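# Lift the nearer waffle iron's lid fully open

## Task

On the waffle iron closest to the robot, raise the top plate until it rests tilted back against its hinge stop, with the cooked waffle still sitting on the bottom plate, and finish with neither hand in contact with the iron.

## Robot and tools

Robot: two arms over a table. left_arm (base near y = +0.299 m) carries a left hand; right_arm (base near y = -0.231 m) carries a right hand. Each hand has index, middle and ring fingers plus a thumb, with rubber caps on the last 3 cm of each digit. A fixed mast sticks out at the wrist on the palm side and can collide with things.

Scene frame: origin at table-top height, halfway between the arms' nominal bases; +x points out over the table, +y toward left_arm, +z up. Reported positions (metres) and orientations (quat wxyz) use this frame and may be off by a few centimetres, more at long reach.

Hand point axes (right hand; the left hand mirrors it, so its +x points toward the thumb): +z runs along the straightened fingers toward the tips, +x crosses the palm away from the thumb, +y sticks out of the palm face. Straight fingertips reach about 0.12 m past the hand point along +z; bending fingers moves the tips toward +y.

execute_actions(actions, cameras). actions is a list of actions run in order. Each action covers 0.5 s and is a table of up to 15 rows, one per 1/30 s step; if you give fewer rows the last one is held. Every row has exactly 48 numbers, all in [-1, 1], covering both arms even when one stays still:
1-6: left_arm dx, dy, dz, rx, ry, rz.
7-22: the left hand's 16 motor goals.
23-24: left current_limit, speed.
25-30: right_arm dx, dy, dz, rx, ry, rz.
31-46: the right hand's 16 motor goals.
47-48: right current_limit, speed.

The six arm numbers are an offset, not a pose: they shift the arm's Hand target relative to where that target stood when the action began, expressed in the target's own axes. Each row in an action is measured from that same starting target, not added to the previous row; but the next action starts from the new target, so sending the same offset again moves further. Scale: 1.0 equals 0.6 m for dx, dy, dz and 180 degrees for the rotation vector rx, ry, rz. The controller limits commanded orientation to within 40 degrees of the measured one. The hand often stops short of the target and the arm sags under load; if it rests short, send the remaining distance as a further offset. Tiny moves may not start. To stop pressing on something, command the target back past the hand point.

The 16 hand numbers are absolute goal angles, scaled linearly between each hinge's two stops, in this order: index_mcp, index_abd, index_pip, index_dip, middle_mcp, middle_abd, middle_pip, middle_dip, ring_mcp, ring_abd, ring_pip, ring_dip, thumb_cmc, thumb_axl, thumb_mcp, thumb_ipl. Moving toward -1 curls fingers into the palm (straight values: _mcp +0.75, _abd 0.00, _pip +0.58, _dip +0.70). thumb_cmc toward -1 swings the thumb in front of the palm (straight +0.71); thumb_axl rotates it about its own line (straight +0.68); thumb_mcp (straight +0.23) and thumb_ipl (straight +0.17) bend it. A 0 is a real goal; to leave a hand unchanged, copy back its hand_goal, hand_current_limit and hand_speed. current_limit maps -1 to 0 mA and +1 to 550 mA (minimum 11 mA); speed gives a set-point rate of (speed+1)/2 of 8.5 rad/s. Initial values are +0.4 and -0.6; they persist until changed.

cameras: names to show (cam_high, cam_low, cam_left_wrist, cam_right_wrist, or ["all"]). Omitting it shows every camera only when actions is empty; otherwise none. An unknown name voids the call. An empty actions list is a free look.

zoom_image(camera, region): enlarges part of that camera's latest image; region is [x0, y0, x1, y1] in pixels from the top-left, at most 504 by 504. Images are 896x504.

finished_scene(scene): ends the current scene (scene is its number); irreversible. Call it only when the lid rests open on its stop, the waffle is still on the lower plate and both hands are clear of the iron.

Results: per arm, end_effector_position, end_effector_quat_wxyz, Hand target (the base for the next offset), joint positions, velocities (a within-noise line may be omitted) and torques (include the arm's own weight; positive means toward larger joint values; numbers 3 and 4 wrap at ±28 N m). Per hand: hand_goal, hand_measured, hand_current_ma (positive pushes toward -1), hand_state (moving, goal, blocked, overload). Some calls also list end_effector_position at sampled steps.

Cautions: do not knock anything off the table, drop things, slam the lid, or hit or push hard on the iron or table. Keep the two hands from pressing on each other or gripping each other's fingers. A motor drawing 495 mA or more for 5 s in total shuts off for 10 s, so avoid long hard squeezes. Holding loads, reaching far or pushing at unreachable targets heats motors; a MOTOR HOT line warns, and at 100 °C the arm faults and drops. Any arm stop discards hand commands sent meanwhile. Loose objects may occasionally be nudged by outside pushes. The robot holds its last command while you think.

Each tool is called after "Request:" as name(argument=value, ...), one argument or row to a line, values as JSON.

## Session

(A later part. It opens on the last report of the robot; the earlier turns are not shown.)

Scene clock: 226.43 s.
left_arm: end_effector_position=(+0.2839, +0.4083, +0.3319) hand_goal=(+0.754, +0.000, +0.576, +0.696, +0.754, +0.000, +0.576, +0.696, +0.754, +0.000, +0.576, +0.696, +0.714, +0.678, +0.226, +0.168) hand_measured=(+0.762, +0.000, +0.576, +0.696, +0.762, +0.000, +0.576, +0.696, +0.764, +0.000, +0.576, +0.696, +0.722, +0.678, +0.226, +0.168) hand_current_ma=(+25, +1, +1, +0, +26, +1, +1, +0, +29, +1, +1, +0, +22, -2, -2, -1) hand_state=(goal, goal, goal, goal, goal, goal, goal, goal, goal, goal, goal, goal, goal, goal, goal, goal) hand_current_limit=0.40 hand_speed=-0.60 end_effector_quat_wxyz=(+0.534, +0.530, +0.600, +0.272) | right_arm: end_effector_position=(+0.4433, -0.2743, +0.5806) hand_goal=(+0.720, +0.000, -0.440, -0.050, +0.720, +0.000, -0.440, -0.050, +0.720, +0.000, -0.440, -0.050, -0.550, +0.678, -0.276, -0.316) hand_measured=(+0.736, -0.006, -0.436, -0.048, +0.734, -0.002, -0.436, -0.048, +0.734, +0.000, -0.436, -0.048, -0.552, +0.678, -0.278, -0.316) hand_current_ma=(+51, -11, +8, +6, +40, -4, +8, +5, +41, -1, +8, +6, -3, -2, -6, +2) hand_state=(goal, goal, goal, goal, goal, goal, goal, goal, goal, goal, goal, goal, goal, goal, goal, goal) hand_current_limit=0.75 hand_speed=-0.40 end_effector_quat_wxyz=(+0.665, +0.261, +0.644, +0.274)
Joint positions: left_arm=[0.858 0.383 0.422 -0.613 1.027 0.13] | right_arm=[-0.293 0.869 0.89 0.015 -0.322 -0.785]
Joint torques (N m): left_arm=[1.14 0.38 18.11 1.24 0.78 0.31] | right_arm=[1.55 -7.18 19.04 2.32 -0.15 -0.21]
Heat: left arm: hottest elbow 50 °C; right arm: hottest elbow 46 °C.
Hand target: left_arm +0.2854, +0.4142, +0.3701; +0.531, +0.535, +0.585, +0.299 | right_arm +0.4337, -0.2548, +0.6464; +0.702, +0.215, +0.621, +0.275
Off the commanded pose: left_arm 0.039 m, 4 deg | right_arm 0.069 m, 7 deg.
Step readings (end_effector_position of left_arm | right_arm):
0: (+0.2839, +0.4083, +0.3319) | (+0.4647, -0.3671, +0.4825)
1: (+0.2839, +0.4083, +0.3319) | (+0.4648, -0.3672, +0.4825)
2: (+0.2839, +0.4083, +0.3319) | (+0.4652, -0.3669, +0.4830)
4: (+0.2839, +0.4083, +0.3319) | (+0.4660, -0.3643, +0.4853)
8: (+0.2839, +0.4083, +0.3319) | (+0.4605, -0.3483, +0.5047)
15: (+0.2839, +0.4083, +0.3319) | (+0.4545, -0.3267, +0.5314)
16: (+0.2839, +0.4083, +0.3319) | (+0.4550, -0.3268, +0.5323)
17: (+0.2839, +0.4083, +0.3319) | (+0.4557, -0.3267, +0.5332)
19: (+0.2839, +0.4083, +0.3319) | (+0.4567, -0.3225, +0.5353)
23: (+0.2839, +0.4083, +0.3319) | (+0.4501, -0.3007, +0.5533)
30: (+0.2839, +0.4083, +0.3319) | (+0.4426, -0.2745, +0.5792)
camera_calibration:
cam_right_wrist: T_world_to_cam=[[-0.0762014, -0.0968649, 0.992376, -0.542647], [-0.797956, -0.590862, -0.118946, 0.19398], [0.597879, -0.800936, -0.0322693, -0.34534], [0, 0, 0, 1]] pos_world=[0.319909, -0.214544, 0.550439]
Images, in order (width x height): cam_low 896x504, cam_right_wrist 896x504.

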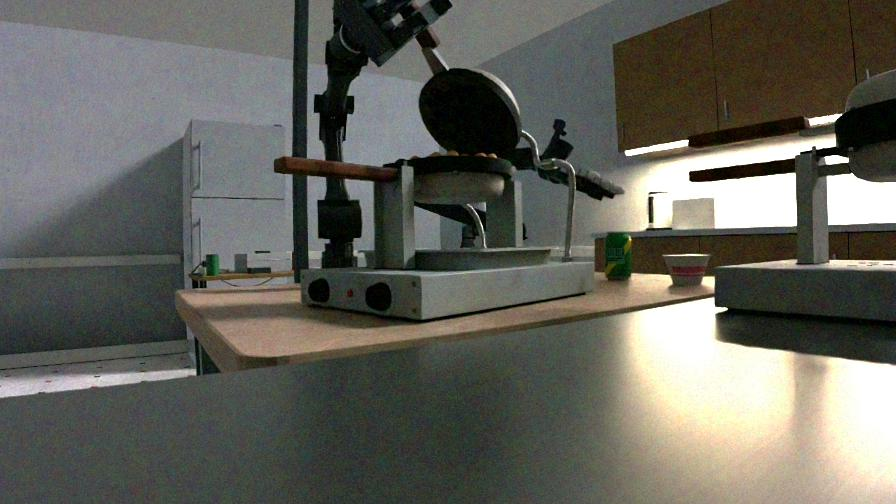

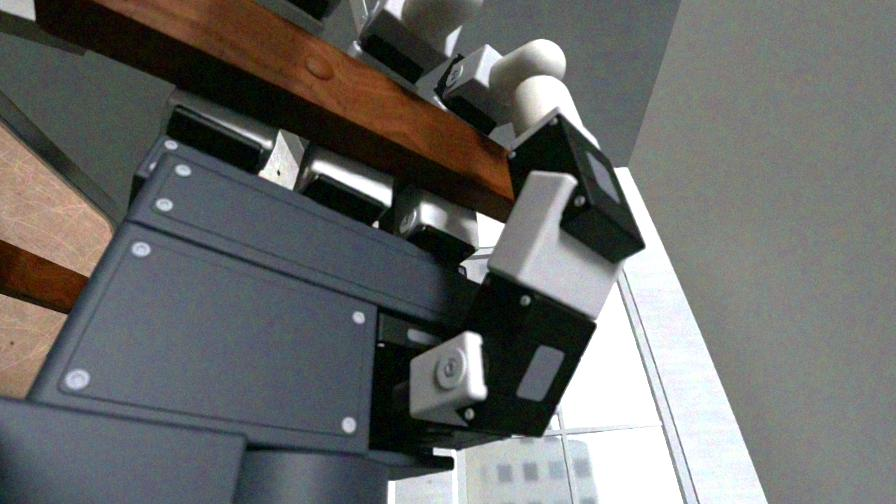

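Request:
execute_actions(
  actions=[
    [[0,0,0,0,0,0,0.754,0,0.576,0.696,0.754,0,0.576,0.696,0.754,0,0.576,0.696,0.714,0.678,0.226,0.168,0.4,-0.6,0.042,0.105,-0.015,-0.0095,-0.01,-0.0547,0.72,0,-0.44,-0.05,0.72,0,-0.44,-0.05,0.72,0,-0.44,-0.05,-0.55,0.678,-0.276,-0.317,0.75,-0.4]],
    [[0,0,0,0,0,0,0.754,0,0.576,0.696,0.754,0,0.576,0.696,0.754,0,0.576,0.696,0.714,0.678,0.226,0.168,0.4,-0.6,0.02,0.05,-0.005,-0.005,-0.01,-0.0275,0.72,0,-0.44,-0.05,0.72,0,-0.44,-0.05,0.72,0,-0.44,-0.05,-0.55,0.678,-0.276,-0.317,0.75,-0.4]],
  ],
  cameras=["cam_low","cam_right_wrist"],
)

Scene clock: 232.13 s.
left_arm: end_effector_position=(+0.2839, +0.4083, +0.3319) hand_goal=(+0.754, +0.000, +0.576, +0.696, +0.754, +0.000, +0.576, +0.696, +0.754, +0.000, +0.576, +0.696, +0.714, +0.678, +0.226, +0.168) hand_measured=(+0.762, +0.000, +0.576, +0.696, +0.762, +0.000, +0.576, +0.696, +0.764, +0.000, +0.576, +0.696, +0.722, +0.678, +0.226, +0.168) hand_current_ma=(+25, +1, +1, +0, +26, +1, +1, +0, +29, +1, +1, +0, +22, -2, -2, -1) hand_state=(goal, goal, goal, goal, goal, goal, goal, goal, goal, goal, goal, goal, goal, goal, goal, goal) hand_current_limit=0.40 hand_speed=-0.60 end_effector_quat_wxyz=(+0.534, +0.530, +0.600, +0.272) | right_arm: end_effector_position=(+0.4321, -0.1745, +0.6143) hand_goal=(+0.720, +0.000, -0.440, -0.050, +0.720, +0.000, -0.440, -0.050, +0.720, +0.000, -0.440, -0.050, -0.550, +0.678, -0.276, -0.316) hand_measured=(+0.734, -0.006, -0.436, -0.048, +0.728, -0.002, -0.436, -0.048, +0.730, +0.000, -0.438, -0.048, -0.552, +0.678, -0.278, -0.316) hand_current_ma=(+40, -11, +7, +6, +24, -4, +7, +5, +27, -1, +6, +6, -6, -2, -6, +2) hand_state=(goal, goal, goal, goal, goal, goal, goal, goal, goal, goal, goal, goal, goal, goal, goal, goal) hand_current_limit=0.75 hand_speed=-0.40 end_effector_quat_wxyz=(+0.723, +0.155, +0.648, +0.183)
Joint positions: left_arm=[0.858 0.383 0.422 -0.613 1.027 0.13] | right_arm=[-0.015 0.82 0.947 -0.013 -0.05 -1.083]
Joint torques (N m): left_arm=[1.49 0.56 18.03 1.28 0.77 0.33] | right_arm=[1.67 -6.07 17.59 2.74 -0.14 -0.19]
Heat: left arm: hottest elbow 50 °C; right arm: hottest elbow 48 °C.
Hand target: left_arm +0.2854, +0.4142, +0.3701; +0.531, +0.535, +0.585, +0.299 | right_arm +0.4142, -0.1595, +0.6710; +0.755, +0.125, +0.615, +0.190
Off the commanded pose: left_arm 0.039 m, 4 deg | right_arm 0.061 m, 6 deg.
Step readings (end_effector_position of left_arm | right_arm):
0: (+0.2839, +0.4083, +0.3319) | (+0.4432, -0.2743, +0.5809)
1: (+0.2839, +0.4083, +0.3319) | (+0.4434, -0.2745, +0.5808)
2: (+0.2839, +0.4083, +0.3319) | (+0.4446, -0.2738, +0.5804)
4: (+0.2839, +0.4083, +0.3319) | (+0.4464, -0.2675, +0.5811)
8: (+0.2839, +0.4083, +0.3319) | (+0.4403, -0.2367, +0.5907)
15: (+0.2839, +0.4083, +0.3319) | (+0.4315, -0.2082, +0.6115)
16: (+0.2839, +0.4083, +0.3319) | (+0.4316, -0.2079, +0.6122)
17: (+0.2839, +0.4083, +0.3319) | (+0.4325, -0.2080, +0.6122)
19: (+0.2839, +0.4083, +0.3319) | (+0.4343, -0.2047, +0.6117)
23: (+0.2839, +0.4083, +0.3319) | (+0.4338, -0.1872, +0.6122)
30: (+0.2839, +0.4083, +0.3319) | (+0.4318, -0.1748, +0.6152)
camera_calibration:
cam_right_wrist: T_world_to_cam=[[-0.156595, 0.193025, 0.968617, -0.467275], [-0.801634, -0.597724, -0.0104857, 0.181778], [0.576941, -0.778118, 0.248336, -0.417084], [0, 0, 0, 1]] pos_world=[0.313179, -0.125692, 0.558094]
Images, in order (width x height): cam_low 896x504, cam_right_wrist 896x504.

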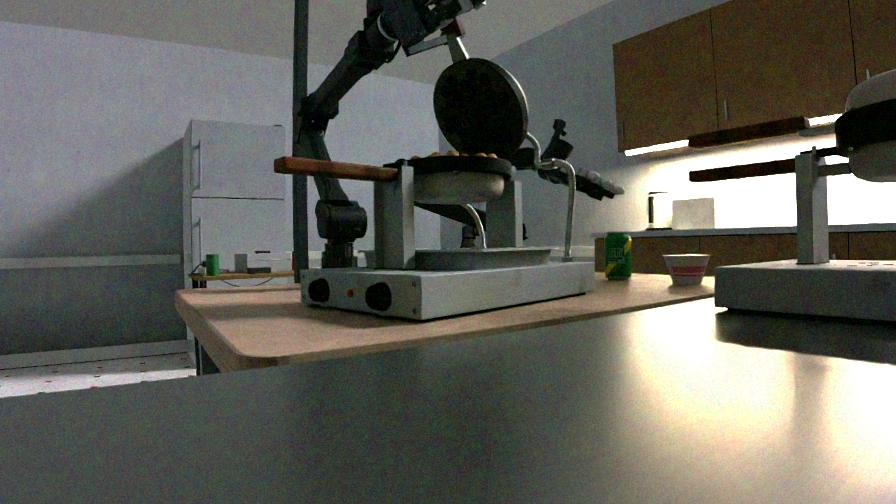

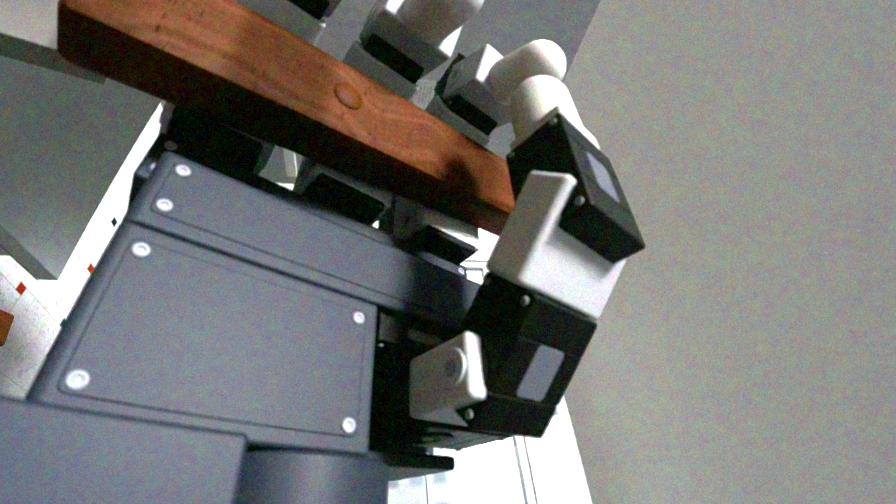

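Request:
execute_actions(
  actions=[
    [[0,0,0,0,0,0,0.754,0,0.576,0.696,0.754,0,0.576,0.696,0.754,0,0.576,0.696,0.714,0.678,0.226,0.168,0.4,-0.6,0.028,0.1,-0.012,-0.0095,-0.014,-0.0547,0.72,0,-0.44,-0.05,0.72,0,-0.44,-0.05,0.72,0,-0.44,-0.05,-0.55,0.678,-0.276,-0.317,0.75,-0.4]],
    [[0,0,0,0,0,0,0.754,0,0.576,0.696,0.754,0,0.576,0.696,0.754,0,0.576,0.696,0.714,0.678,0.226,0.168,0.4,-0.6,0.018,0.05,-0.005,-0.005,-0.012,-0.0275,0.72,0,-0.44,-0.05,0.72,0,-0.44,-0.05,0.72,0,-0.44,-0.05,-0.55,0.678,-0.276,-0.317,0.75,-0.4]],
  ],
  cameras=["cam_low","cam_right_wrist"],
)

Request:
zoom_image(
  camera="cam_low",
  region=[360, 0, 600, 200],
)

Scene clock: 238.70 s.
left_arm: end_effector_position=(+0.2839, +0.4083, +0.3319) hand_goal=(+0.754, +0.000, +0.576, +0.696, +0.754, +0.000, +0.576, +0.696, +0.754, +0.000, +0.576, +0.696, +0.714, +0.678, +0.226, +0.168) hand_measured=(+0.762, +0.000, +0.576, +0.696, +0.762, +0.000, +0.576, +0.696, +0.764, +0.000, +0.576, +0.696, +0.722, +0.678, +0.226, +0.168) hand_current_ma=(+25, +1, +1, +0, +26, +1, +1, +0, +29, +1, +1, +0, +22, -2, -2, -1) hand_state=(goal, goal, goal, goal, goal, goal, goal, goal, goal, goal, goal, goal, goal, goal, goal, goal) hand_current_limit=0.40 hand_speed=-0.60 end_effector_quat_wxyz=(+0.534, +0.530, +0.600, +0.272) | right_arm: end_effector_position=(+0.4053, -0.0718, +0.6322) hand_goal=(+0.720, +0.000, -0.440, -0.050, +0.720, +0.000, -0.440, -0.050, +0.720, +0.000, -0.440, -0.050, -0.550, +0.678, -0.276, -0.316) hand_measured=(+0.726, -0.006, -0.438, -0.048, +0.724, -0.002, -0.438, -0.048, +0.724, +0.000, -0.438, -0.048, -0.554, +0.676, -0.278, -0.316) hand_current_ma=(+17, -11, +5, +6, +7, -4, +5, +5, +8, -1, +5, +6, -8, -3, -6, +2) hand_state=(goal, goal, goal, goal, goal, goal, goal, goal, goal, goal, goal, goal, goal, goal, goal, goal) hand_current_limit=0.75 hand_speed=-0.40 end_effector_quat_wxyz=(+0.776, +0.039, +0.623, +0.093)
Joint positions: left_arm=[0.858 0.383 0.422 -0.613 1.027 0.13] | right_arm=[0.304 0.806 0.976 0.059 0.219 -1.44]
Joint torques (N m): left_arm=[0.97 0.62 17.99 1.21 0.77 0.32] | right_arm=[0.38 -3.25 16.64 3.66 -0.01 -0.11]
Heat: left arm: hottest elbow 51 °C; right arm: hottest elbow 49 °C.
Hand target: left_arm +0.2854, +0.4142, +0.3701; +0.531, +0.535, +0.585, +0.299 | right_arm +0.3977, -0.0669, +0.6771; +0.800, +0.035, +0.590, +0.100
Off the commanded pose: left_arm 0.039 m, 4 deg | right_arm 0.046 m, 5 deg.
Step readings (end_effector_position of left_arm | right_arm):
0: (+0.2839, +0.4083, +0.3319) | (+0.4321, -0.1745, +0.6143)
1: (+0.2839, +0.4083, +0.3319) | (+0.4323, -0.1745, +0.6141)
2: (+0.2839, +0.4083, +0.3319) | (+0.4332, -0.1738, +0.6137)
4: (+0.2839, +0.4083, +0.3319) | (+0.4340, -0.1657, +0.6125)
8: (+0.2839, +0.4083, +0.3319) | (+0.4252, -0.1303, +0.6150)
15: (+0.2839, +0.4083, +0.3319) | (+0.4168, -0.1063, +0.6256)
16: (+0.2839, +0.4083, +0.3319) | (+0.4171, -0.1069, +0.6261)
17: (+0.2839, +0.4083, +0.3319) | (+0.4174, -0.1070, +0.6266)
19: (+0.2839, +0.4083, +0.3319) | (+0.4167, -0.1033, +0.6284)
23: (+0.2839, +0.4083, +0.3319) | (+0.4091, -0.0828, +0.6318)
30: (+0.2839, +0.4083, +0.3319) | (+0.4049, -0.0716, +0.6327)
camera_calibration:
cam_right_wrist: T_world_to_cam=[[-0.262813, 0.461821, 0.847143, -0.369497], [-0.809452, -0.583363, 0.0669015, 0.177142], [0.525088, -0.668139, 0.527137, -0.473399], [0, 0, 0, 1]] pos_world=[0.294856, -0.0423171, 0.550712]
Images, in order (width x height): cam_low 896x504, cam_right_wrist 896x504.

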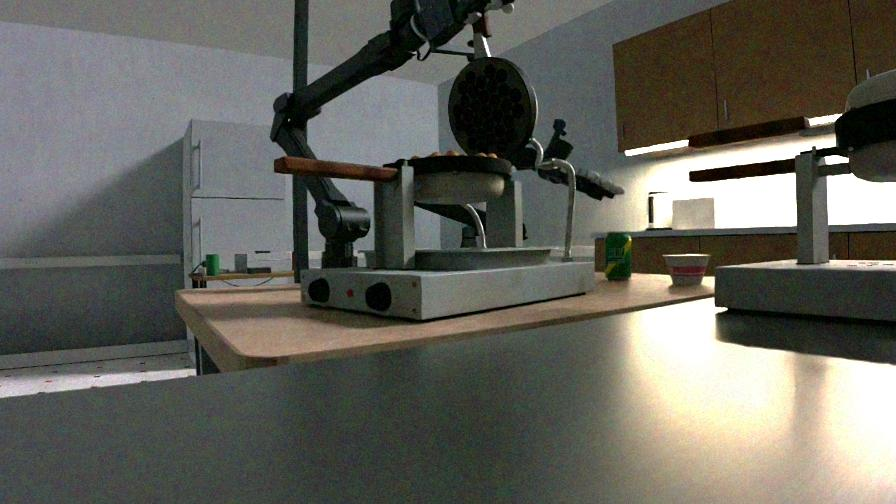

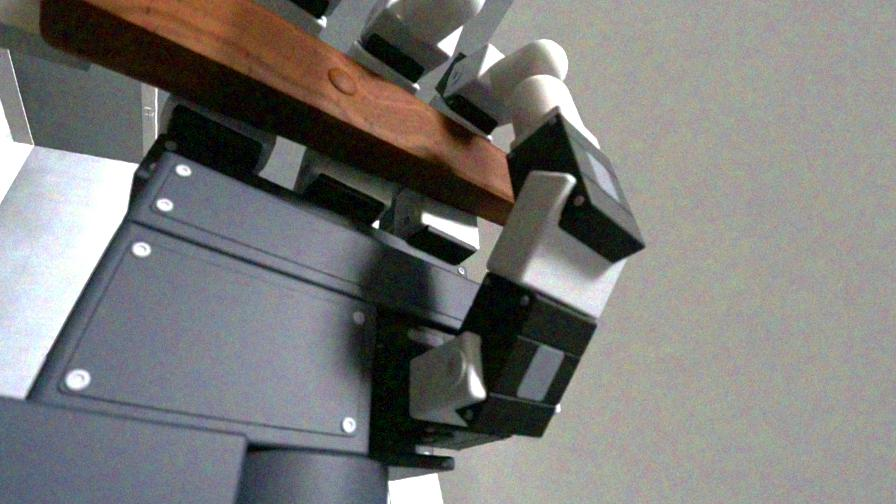

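Scaled by 2.100 from the camera's 896x504 image, which has a finer 1280x720 frame.

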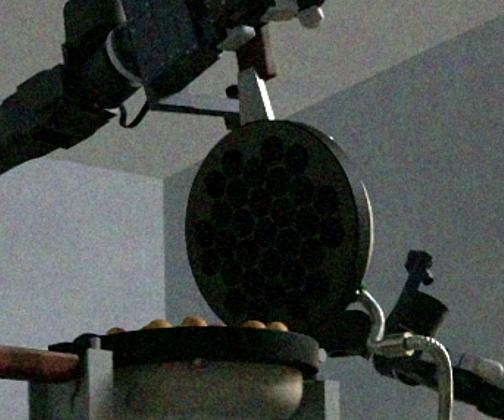

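Request:
execute_actions(
  actions=[
    [[0,0,0,0,0,0,0.754,0,0.576,0.696,0.754,0,0.576,0.696,0.754,0,0.576,0.696,0.714,0.678,0.226,0.168,0.4,-0.6,0.022,0.05,0,-0.005,-0.012,-0.0275,0.72,0,-0.44,-0.05,0.72,0,-0.44,-0.05,0.72,0,-0.44,-0.05,-0.55,0.678,-0.34,-0.40,0.75,-0.4]],
    [[0,0,0,0,0,0,0.754,0,0.576,0.696,0.754,0,0.576,0.696,0.754,0,0.576,0.696,0.714,0.678,0.226,0.168,0.4,-0.6,0.03,0.045,0.005,-0.005,-0.01,-0.0275,0.72,0,-0.44,-0.05,0.72,0,-0.44,-0.05,0.72,0,-0.44,-0.05,-0.55,0.678,-0.34,-0.40,0.75,-0.4]],
  ],
  cameras=["cam_low","cam_right_wrist","cam_high"],
)

Request:
zoom_image(
  camera="cam_low",
  region=[360, 0, 600, 200],
)

Scene clock: 247.33 s.
left_arm: end_effector_position=(+0.2839, +0.4083, +0.3319) hand_goal=(+0.754, +0.000, +0.576, +0.696, +0.754, +0.000, +0.576, +0.696, +0.754, +0.000, +0.576, +0.696, +0.714, +0.678, +0.226, +0.168) hand_measured=(+0.762, +0.000, +0.576, +0.696, +0.762, +0.000, +0.576, +0.696, +0.764, +0.000, +0.576, +0.696, +0.722, +0.678, +0.226, +0.168) hand_current_ma=(+25, +1, +1, +0, +26, +1, +1, +0, +29, +1, +1, +0, +22, -2, -2, -1) hand_state=(goal, goal, goal, goal, goal, goal, goal, goal, goal, goal, goal, goal, goal, goal, goal, goal) hand_current_limit=0.40 hand_speed=-0.60 end_effector_quat_wxyz=(+0.534, +0.530, +0.600, +0.272) | right_arm: end_effector_position=(+0.4091, -0.0070, +0.6244) hand_goal=(+0.720, +0.000, -0.440, -0.050, +0.720, +0.000, -0.440, -0.050, +0.720, +0.000, -0.440, -0.050, -0.550, +0.678, -0.340, -0.400) hand_measured=(+0.722, -0.006, -0.438, -0.048, +0.722, -0.002, -0.438, -0.048, +0.722, +0.000, -0.438, -0.048, -0.554, +0.674, -0.336, -0.398) hand_current_ma=(+3, -11, +4, +6, +3, -4, +4, +5, +3, -1, +4, +6, -10, -9, +9, +7) hand_state=(goal, goal, goal, goal, goal, goal, goal, goal, goal, goal, goal, goal, goal, goal, goal, goal) hand_current_limit=0.75 hand_speed=-0.40 end_effector_quat_wxyz=(+0.809, -0.032, +0.586, +0.033)
Joint positions: left_arm=[0.858 0.383 0.422 -0.613 1.027 0.13] | right_arm=[0.473 0.889 0.976 0.249 0.337 -1.699]
Joint torques (N m): left_arm=[1.08 0.38 18.09 1.28 0.75 0.32] | right_arm=[-0.03 -5.19 14.49 3.3 0.11 -0.1]
Heat: left arm: hottest elbow 51 °C; right arm: hottest elbow 49 °C.
Hand target: left_arm +0.2854, +0.4142, +0.3701; +0.531, +0.535, +0.585, +0.299 | right_arm +0.4038, -0.0058, +0.6563; +0.826, -0.025, +0.561, +0.039
Off the commanded pose: left_arm 0.039 m, 4 deg | right_arm 0.032 m, 4 deg.
Step readings (end_effector_position of left_arm | right_arm):
0: (+0.2839, +0.4083, +0.3319) | (+0.4053, -0.0718, +0.6322)
1: (+0.2839, +0.4083, +0.3319) | (+0.4056, -0.0719, +0.6321)
2: (+0.2839, +0.4083, +0.3319) | (+0.4060, -0.0718, +0.6327)
4: (+0.2839, +0.4083, +0.3319) | (+0.4066, -0.0677, +0.6343)
8: (+0.2839, +0.4083, +0.3319) | (+0.4025, -0.0481, +0.6353)
15: (+0.2839, +0.4083, +0.3319) | (+0.4035, -0.0377, +0.6318)
16: (+0.2839, +0.4083, +0.3319) | (+0.4038, -0.0379, +0.6318)
17: (+0.2839, +0.4083, +0.3319) | (+0.4042, -0.0369, +0.6320)
19: (+0.2839, +0.4083, +0.3319) | (+0.4056, -0.0339, +0.6334)
23: (+0.2839, +0.4083, +0.3319) | (+0.4052, -0.0171, +0.6312)
30: (+0.2839, +0.4083, +0.3319) | (+0.4092, -0.0071, +0.6243)
camera_calibration:
cam_right_wrist: T_world_to_cam=[[-0.339558, 0.60733, 0.718227, -0.278911], [-0.825038, -0.559002, 0.082634, 0.215332], [0.451677, -0.564506, 0.690884, -0.499507], [0, 0, 0, 1]] pos_world=[0.308566, 0.00778712, 0.52763]
Images, in order (width x height): cam_high 896x504, cam_low 896x504, cam_right_wrist 896x504.

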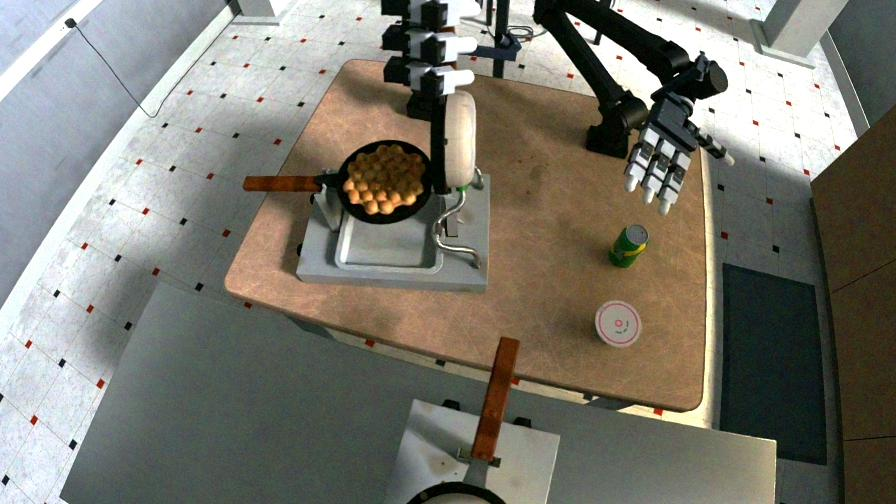

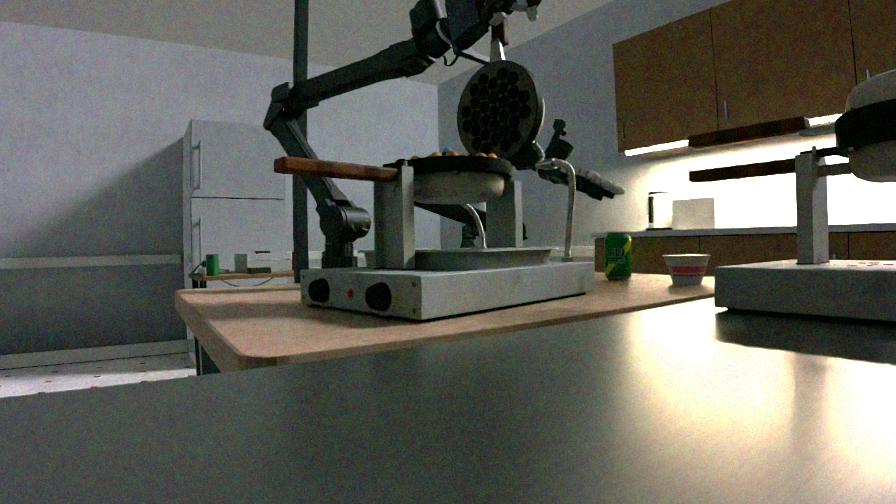

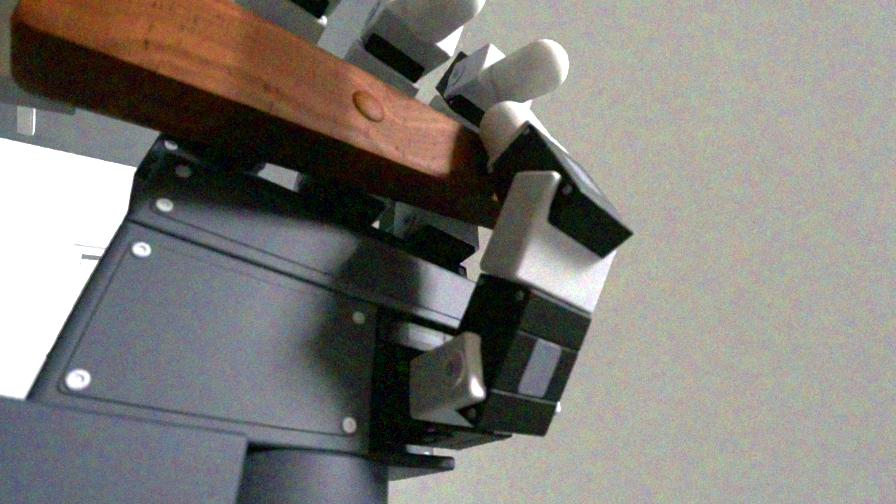

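Scaled by 2.100 from the camera's 896x504 image, which has a finer 1280x720 frame.

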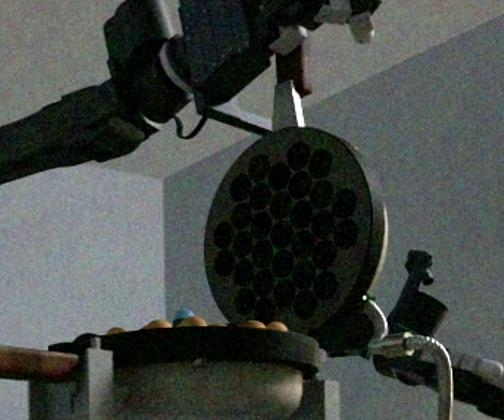

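Request:
execute_actions(
  actions=[
    [[0,0,0,0,0,0,0.754,0,0.576,0.696,0.754,0,0.576,0.696,0.754,0,0.576,0.696,0.714,0.678,0.226,0.168,0.4,-0.6,0.032,0.042,0.01,-0.005,-0.005,-0.0225,0.72,0,-0.44,-0.05,0.72,0,-0.44,-0.05,0.72,0,-0.44,-0.05,-0.55,0.678,-0.34,-0.40,0.75,-0.4]],
    [[0,0,0,0,0,0,0.754,0,0.576,0.696,0.754,0,0.576,0.696,0.754,0,0.576,0.696,0.714,0.678,0.226,0.168,0.4,-0.6,0.025,0.035,0.01,-0.003,-0.003,-0.015,0.72,0,-0.44,-0.05,0.72,0,-0.44,-0.05,0.72,0,-0.44,-0.05,-0.55,0.678,-0.34,-0.40,0.75,-0.4]],
  ],
  cameras=["cam_low","cam_right_wrist","cam_high"],
)

Request:
zoom_image(
  camera="cam_low",
  region=[360, 0, 600, 200],
)

Scene clock: 254.23 s.
left_arm: end_effector_position=(+0.2839, +0.4083, +0.3319) hand_goal=(+0.754, +0.000, +0.576, +0.696, +0.754, +0.000, +0.576, +0.696, +0.754, +0.000, +0.576, +0.696, +0.714, +0.678, +0.226, +0.168) hand_measured=(+0.762, +0.000, +0.576, +0.696, +0.762, +0.000, +0.576, +0.696, +0.764, +0.000, +0.576, +0.696, +0.722, +0.678, +0.226, +0.168) hand_current_ma=(+25, +1, +1, +0, +26, +1, +1, +0, +29, +1, +1, +0, +22, -2, -2, -1) hand_state=(goal, goal, goal, goal, goal, goal, goal, goal, goal, goal, goal, goal, goal, goal, goal, goal) hand_current_limit=0.40 hand_speed=-0.60 end_effector_quat_wxyz=(+0.534, +0.530, +0.600, +0.272) | right_arm: end_effector_position=(+0.4258, +0.0425, +0.5981) hand_goal=(+0.720, +0.000, -0.440, -0.050, +0.720, +0.000, -0.440, -0.050, +0.720, +0.000, -0.440, -0.050, -0.550, +0.678, -0.340, -0.400) hand_measured=(+0.720, -0.006, -0.438, -0.048, +0.720, -0.002, -0.438, -0.048, +0.720, +0.000, -0.438, -0.048, -0.554, +0.678, -0.330, -0.396) hand_current_ma=(+0, -11, +4, +6, +0, -4, +4, +5, +0, -1, +4, +6, -12, -2, +34, +15) hand_state=(goal, goal, goal, goal, goal, goal, goal, goal, goal, goal, goal, goal, goal, goal, goal, goal) hand_current_limit=0.75 hand_speed=-0.40 end_effector_quat_wxyz=(+0.818, -0.081, +0.570, -0.006)
Joint positions: left_arm=[0.858 0.383 0.422 -0.613 1.027 0.13] | right_arm=[0.563 0.993 0.976 0.39 0.381 -1.864]
Joint torques (N m): left_arm=[0.97 0.32 17.98 1.26 0.77 0.31] | right_arm=[-0.26 -7.06 14.28 3.26 0.14 0.02]
Heat: left arm: hottest elbow 51 °C; right arm: hottest elbow 48 °C.
Hand target: left_arm +0.2854, +0.4142, +0.3701; +0.531, +0.535, +0.585, +0.299 | right_arm +0.4238, +0.0416, +0.6277; +0.834, -0.068, +0.548, -0.003
Off the commanded pose: left_arm 0.039 m, 4 deg | right_arm 0.030 m, 3 deg.
Step readings (end_effector_position of left_arm | right_arm):
0: (+0.2839, +0.4083, +0.3319) | (+0.4091, -0.0070, +0.6245)
1: (+0.2839, +0.4083, +0.3319) | (+0.4091, -0.0072, +0.6246)
2: (+0.2839, +0.4083, +0.3319) | (+0.4093, -0.0063, +0.6248)
4: (+0.2839, +0.4083, +0.3319) | (+0.4103, -0.0028, +0.6253)
8: (+0.2839, +0.4083, +0.3319) | (+0.4130, +0.0107, +0.6202)
15: (+0.2839, +0.4083, +0.3319) | (+0.4183, +0.0210, +0.6105)
16: (+0.2839, +0.4083, +0.3319) | (+0.4183, +0.0211, +0.6106)
17: (+0.2839, +0.4083, +0.3319) | (+0.4186, +0.0213, +0.6107)
19: (+0.2839, +0.4083, +0.3319) | (+0.4195, +0.0242, +0.6109)
23: (+0.2839, +0.4083, +0.3319) | (+0.4227, +0.0334, +0.6061)
30: (+0.2839, +0.4083, +0.3319) | (+0.4257, +0.0425, +0.5983)
camera_calibration:
cam_right_wrist: T_world_to_cam=[[-0.364977, 0.692383, 0.622413, -0.219916], [-0.832105, -0.542458, 0.115502, 0.241619], [0.417605, -0.475757, 0.77412, -0.499968], [0, 0, 0, 1]] pos_world=[0.329577, 0.0454709, 0.496007]
Images, in order (width x height): cam_high 896x504, cam_low 896x504, cam_right_wrist 896x504.

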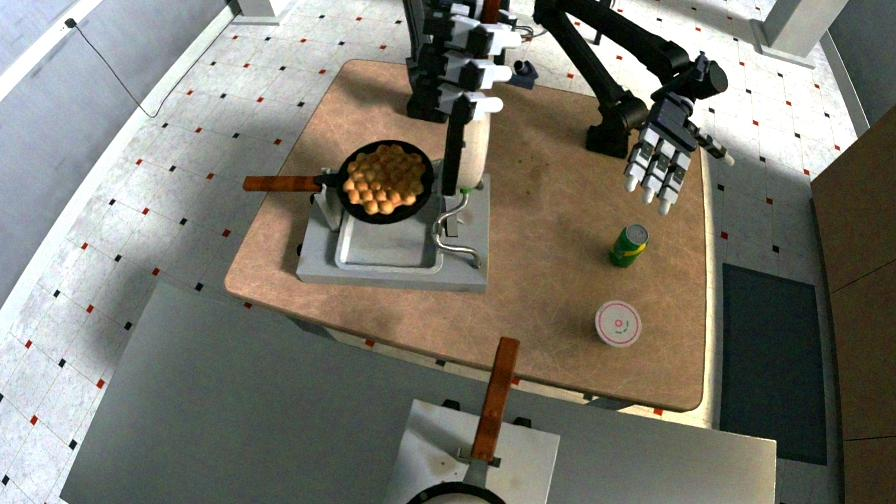

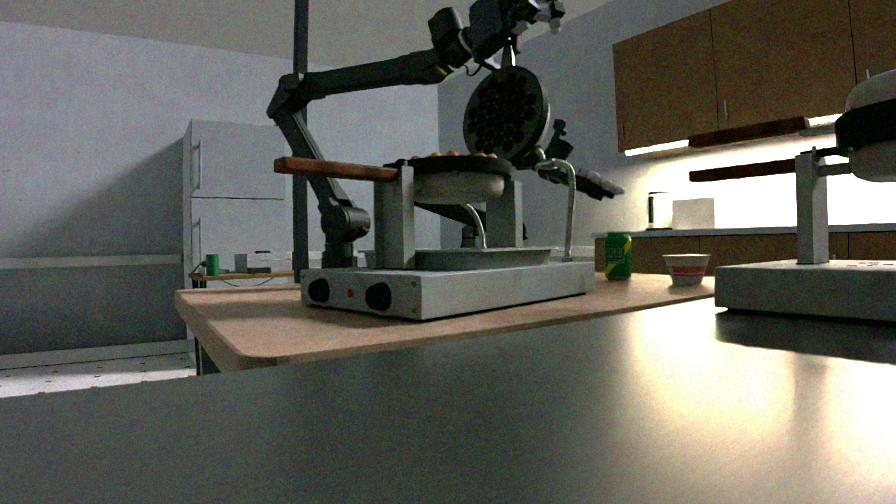

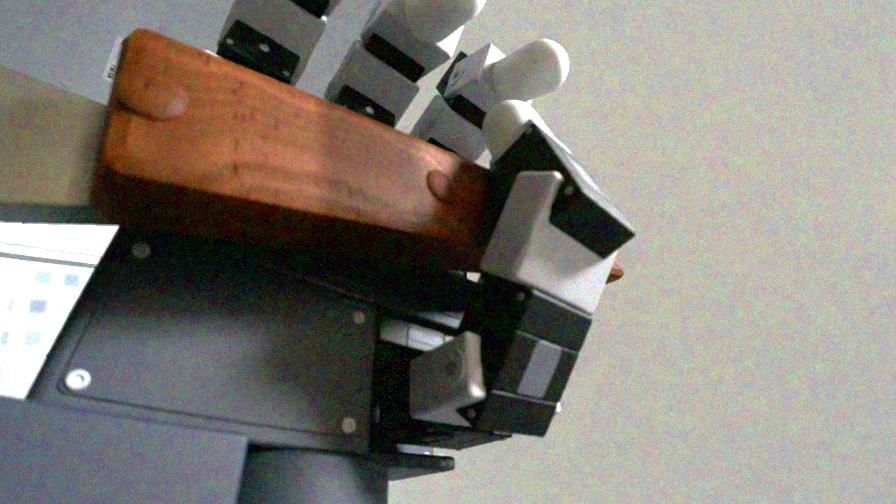

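Scaled by 2.100 from the camera's 896x504 image, which has a finer 1280x720 frame.

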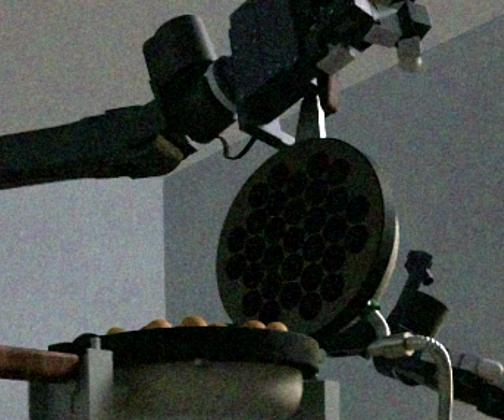

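Request:
execute_actions(
  actions=[
    [[0,0,0,0,0,0,0.754,0,0.576,0.696,0.754,0,0.576,0.696,0.754,0,0.576,0.696,0.714,0.678,0.226,0.168,0.4,-0.6,-0.005,0.045,-0.003,-0.002,0,-0.012,0.72,0,-0.44,-0.05,0.72,0,-0.44,-0.05,0.72,0,-0.44,-0.05,-0.55,0.678,-0.34,-0.42,0.75,-0.4]],
  ],
  cameras=["cam_low","cam_right_wrist","cam_high"],
)

Request:
zoom_image(
  camera="cam_low",
  region=[360, 0, 600, 200],
)

Scene clock: 262.60 s.
left_arm: end_effector_position=(+0.2839, +0.4083, +0.3319) hand_goal=(+0.754, +0.000, +0.576, +0.696, +0.754, +0.000, +0.576, +0.696, +0.754, +0.000, +0.576, +0.696, +0.714, +0.678, +0.226, +0.168) hand_measured=(+0.762, +0.000, +0.576, +0.696, +0.762, +0.000, +0.576, +0.696, +0.764, +0.000, +0.576, +0.696, +0.722, +0.678, +0.226, +0.168) hand_current_ma=(+25, +1, +1, +0, +26, +1, +1, +0, +29, +1, +1, +0, +22, -2, -2, -1) hand_state=(goal, goal, goal, goal, goal, goal, goal, goal, goal, goal, goal, goal, goal, goal, goal, goal) hand_current_limit=0.40 hand_speed=-0.60 end_effector_quat_wxyz=(+0.534, +0.530, +0.600, +0.272) | right_arm: end_effector_position=(+0.4196, +0.0720, +0.5853) hand_goal=(+0.720, +0.000, -0.440, -0.050, +0.720, +0.000, -0.440, -0.050, +0.720, +0.000, -0.440, -0.050, -0.550, +0.678, -0.340, -0.420) hand_measured=(+0.720, -0.006, -0.438, -0.048, +0.720, -0.002, -0.438, -0.048, +0.720, +0.000, -0.438, -0.048, -0.552, +0.682, -0.324, -0.408) hand_current_ma=(+0, -11, +4, +6, +0, -4, +4, +5, +0, -1, +3, +6, -2, +14, +66, +47) hand_state=(goal, goal, goal, goal, goal, goal, goal, goal, goal, goal, goal, goal, goal, goal, goal, goal) hand_current_limit=0.75 hand_speed=-0.40 end_effector_quat_wxyz=(+0.814, -0.102, +0.572, -0.020)
Joint positions: left_arm=[0.858 0.383 0.422 -0.613 1.027 0.13] | right_arm=[0.64 1.018 0.976 0.409 0.438 -1.934]
Joint torques (N m): left_arm=[1.32 0.44 17.94 1.22 0.78 0.32] | right_arm=[-0.32 -7.77 15.71 3.4 0.31 0.02]
Heat: left arm: hottest elbow 51 °C; right arm: hottest elbow 47 °C.
Hand target: left_arm +0.2854, +0.4142, +0.3701; +0.531, +0.535, +0.585, +0.299 | right_arm +0.4189, +0.0683, +0.6268; +0.833, -0.081, +0.546, -0.016
Off the commanded pose: left_arm 0.039 m, 4 deg | right_arm 0.041 m, 4 deg.
Step readings (end_effector_position of left_arm | right_arm):
0: (+0.2839, +0.4083, +0.3319) | (+0.4258, +0.0425, +0.5981)
1: (+0.2839, +0.4083, +0.3319) | (+0.4259, +0.0424, +0.5981)
2: (+0.2839, +0.4083, +0.3319) | (+0.4262, +0.0425, +0.5979)
4: (+0.2839, +0.4083, +0.3319) | (+0.4253, +0.0459, +0.5971)
8: (+0.2839, +0.4083, +0.3319) | (+0.4218, +0.0605, +0.5912)
15: (+0.2839, +0.4083, +0.3319) | (+0.4194, +0.0721, +0.5854)
camera_calibration:
cam_right_wrist: T_world_to_cam=[[-0.361957, 0.723261, 0.588115, -0.21802], [-0.830715, -0.536516, 0.148539, 0.233514], [0.422965, -0.434792, 0.79502, -0.490833], [0, 0, 0, 1]] pos_world=[0.322675, 0.0695596, 0.483757]
Images, in order (width x height): cam_high 896x504, cam_low 896x504, cam_right_wrist 896x504.

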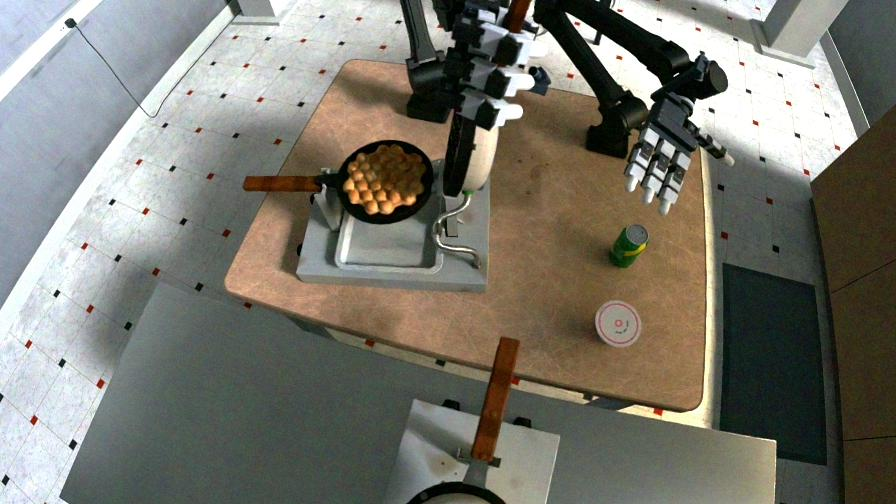

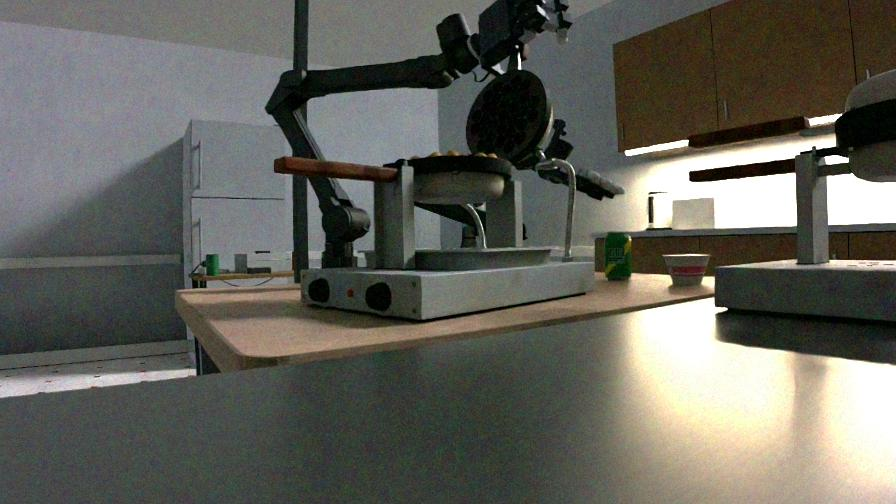

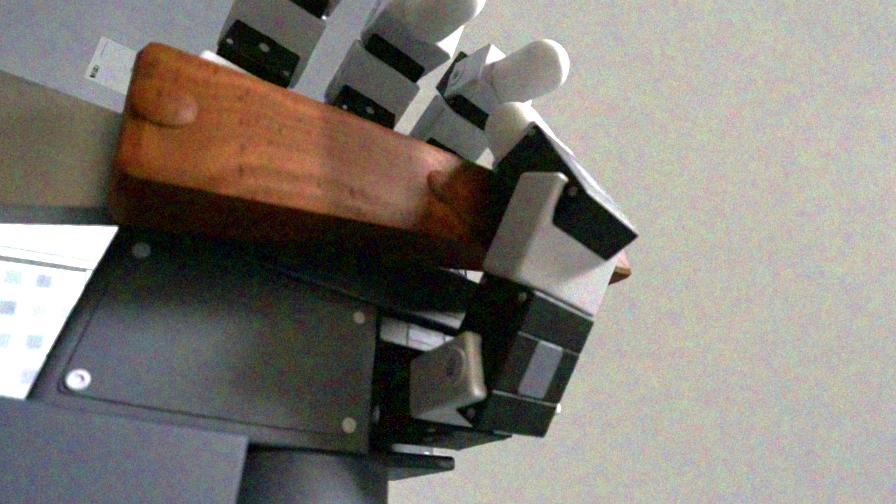

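Scaled by 2.100 from the camera's 896x504 image, which has a finer 1280x720 frame.

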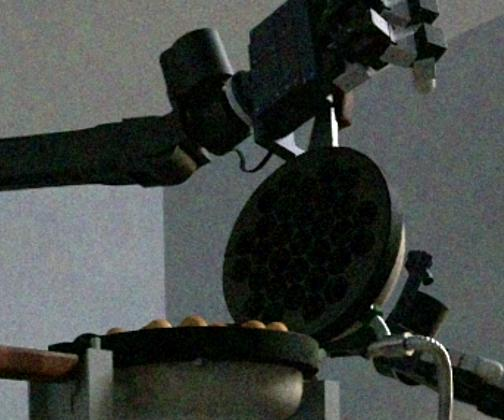

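Request:
execute_actions(
  actions=[
    [[0,0,0,0,0,0,0.754,0,0.576,0.696,0.754,0,0.576,0.696,0.754,0,0.576,0.696,0.714,0.678,0.226,0.168,0.4,-0.6,-0.005,0.035,0,0,0,-0.006,0.72,0,-0.44,-0.05,0.72,0,-0.44,-0.05,0.72,0,-0.44,-0.05,-0.55,0.678,-0.34,-0.42,0.75,-0.4]],
  ],
  cameras=["cam_low","cam_right_wrist","cam_high"],
)

Request:
zoom_image(
  camera="cam_low",
  region=[360, 0, 600, 200],
)

Scene clock: 266.93 s.
left_arm: end_effector_position=(+0.2839, +0.4083, +0.3319) hand_goal=(+0.754, +0.000, +0.576, +0.696, +0.754, +0.000, +0.576, +0.696, +0.754, +0.000, +0.576, +0.696, +0.714, +0.678, +0.226, +0.168) hand_measured=(+0.762, +0.000, +0.576, +0.696, +0.762, +0.000, +0.576, +0.696, +0.764, +0.000, +0.576, +0.696, +0.722, +0.678, +0.226, +0.168) hand_current_ma=(+25, +1, +1, +0, +26, +1, +1, +0, +29, +1, +1, +0, +22, -2, -2, -1) hand_state=(goal, goal, goal, goal, goal, goal, goal, goal, goal, goal, goal, goal, goal, goal, goal, goal) hand_current_limit=0.40 hand_speed=-0.60 end_effector_quat_wxyz=(+0.534, +0.530, +0.600, +0.272) | right_arm: end_effector_position=(+0.4180, +0.0864, +0.5809) hand_goal=(+0.720, +0.000, -0.440, -0.050, +0.720, +0.000, -0.440, -0.050, +0.720, +0.000, -0.440, -0.050, -0.550, +0.678, -0.340, -0.420) hand_measured=(+0.718, -0.006, -0.438, -0.048, +0.718, -0.002, -0.438, -0.048, +0.718, +0.000, -0.438, -0.048, -0.556, +0.674, -0.324, -0.414) hand_current_ma=(-5, -11, +3, +6, -5, -4, +3, +5, -5, -1, +3, +6, -14, -13, +63, +24) hand_state=(goal, goal, goal, goal, goal, goal, goal, goal, goal, goal, goal, goal, goal, goal, goal, goal) hand_current_limit=0.75 hand_speed=-0.40 end_effector_quat_wxyz=(+0.812, -0.107, +0.572, -0.035)
Joint positions: left_arm=[0.858 0.383 0.422 -0.613 1.027 0.13] | right_arm=[0.685 1.037 0.982 0.429 0.492 -1.982]
Joint torques (N m): left_arm=[1.08 0.62 17.99 1.22 0.77 0.32] | right_arm=[0.38 -6.89 16.64 3.48 0.09 -0.03]
Heat: left arm: hottest elbow 51 °C; right arm: hottest elbow 47 °C.
Hand target: left_arm +0.2854, +0.4142, +0.3701; +0.531, +0.535, +0.585, +0.299 | right_arm +0.4165, +0.0892, +0.6263; +0.833, -0.086, +0.546, -0.025
Off the commanded pose: left_arm 0.039 m, 4 deg | right_arm 0.046 m, 5 deg.
Step readings (end_effector_position of left_arm | right_arm):
0: (+0.2839, +0.4083, +0.3319) | (+0.4196, +0.0720, +0.5852)
1: (+0.2839, +0.4083, +0.3319) | (+0.4197, +0.0719, +0.5853)
2: (+0.2839, +0.4083, +0.3319) | (+0.4201, +0.0718, +0.5850)
4: (+0.2839, +0.4083, +0.3319) | (+0.4196, +0.0740, +0.5853)
8: (+0.2839, +0.4083, +0.3319) | (+0.4173, +0.0852, +0.5815)
15: (+0.2839, +0.4083, +0.3319) | (+0.4180, +0.0864, +0.5808)
camera_calibration:
cam_right_wrist: T_world_to_cam=[[-0.347144, 0.744977, 0.569649, -0.223814], [-0.841609, -0.515459, 0.161232, 0.235953], [0.413745, -0.423451, 0.805918, -0.483897], [0, 0, 0, 1]] pos_world=[0.321094, 0.0834536, 0.479433]
Images, in order (width x height): cam_high 896x504, cam_low 896x504, cam_right_wrist 896x504.

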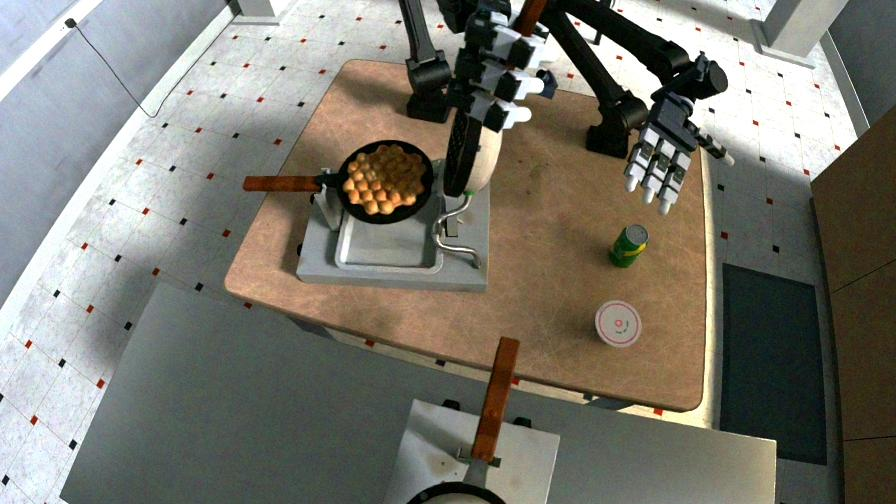

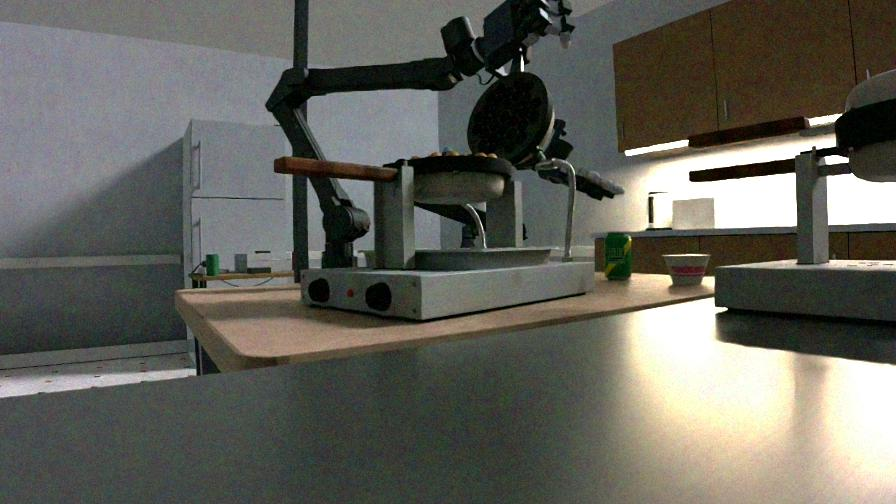

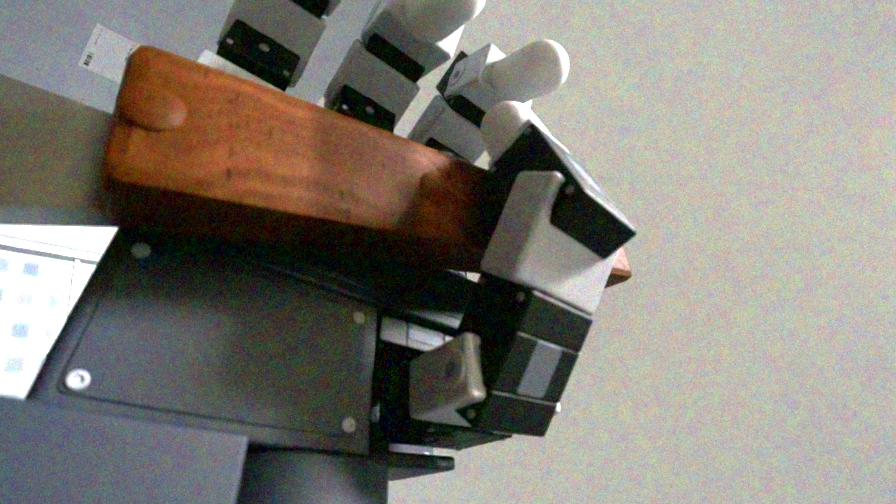

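Scaled by 2.100 from the camera's 896x504 image, which has a finer 1280x720 frame.

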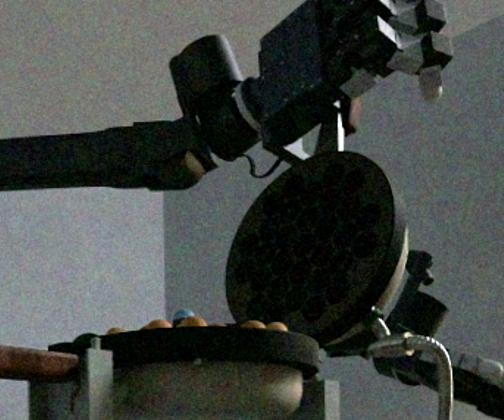

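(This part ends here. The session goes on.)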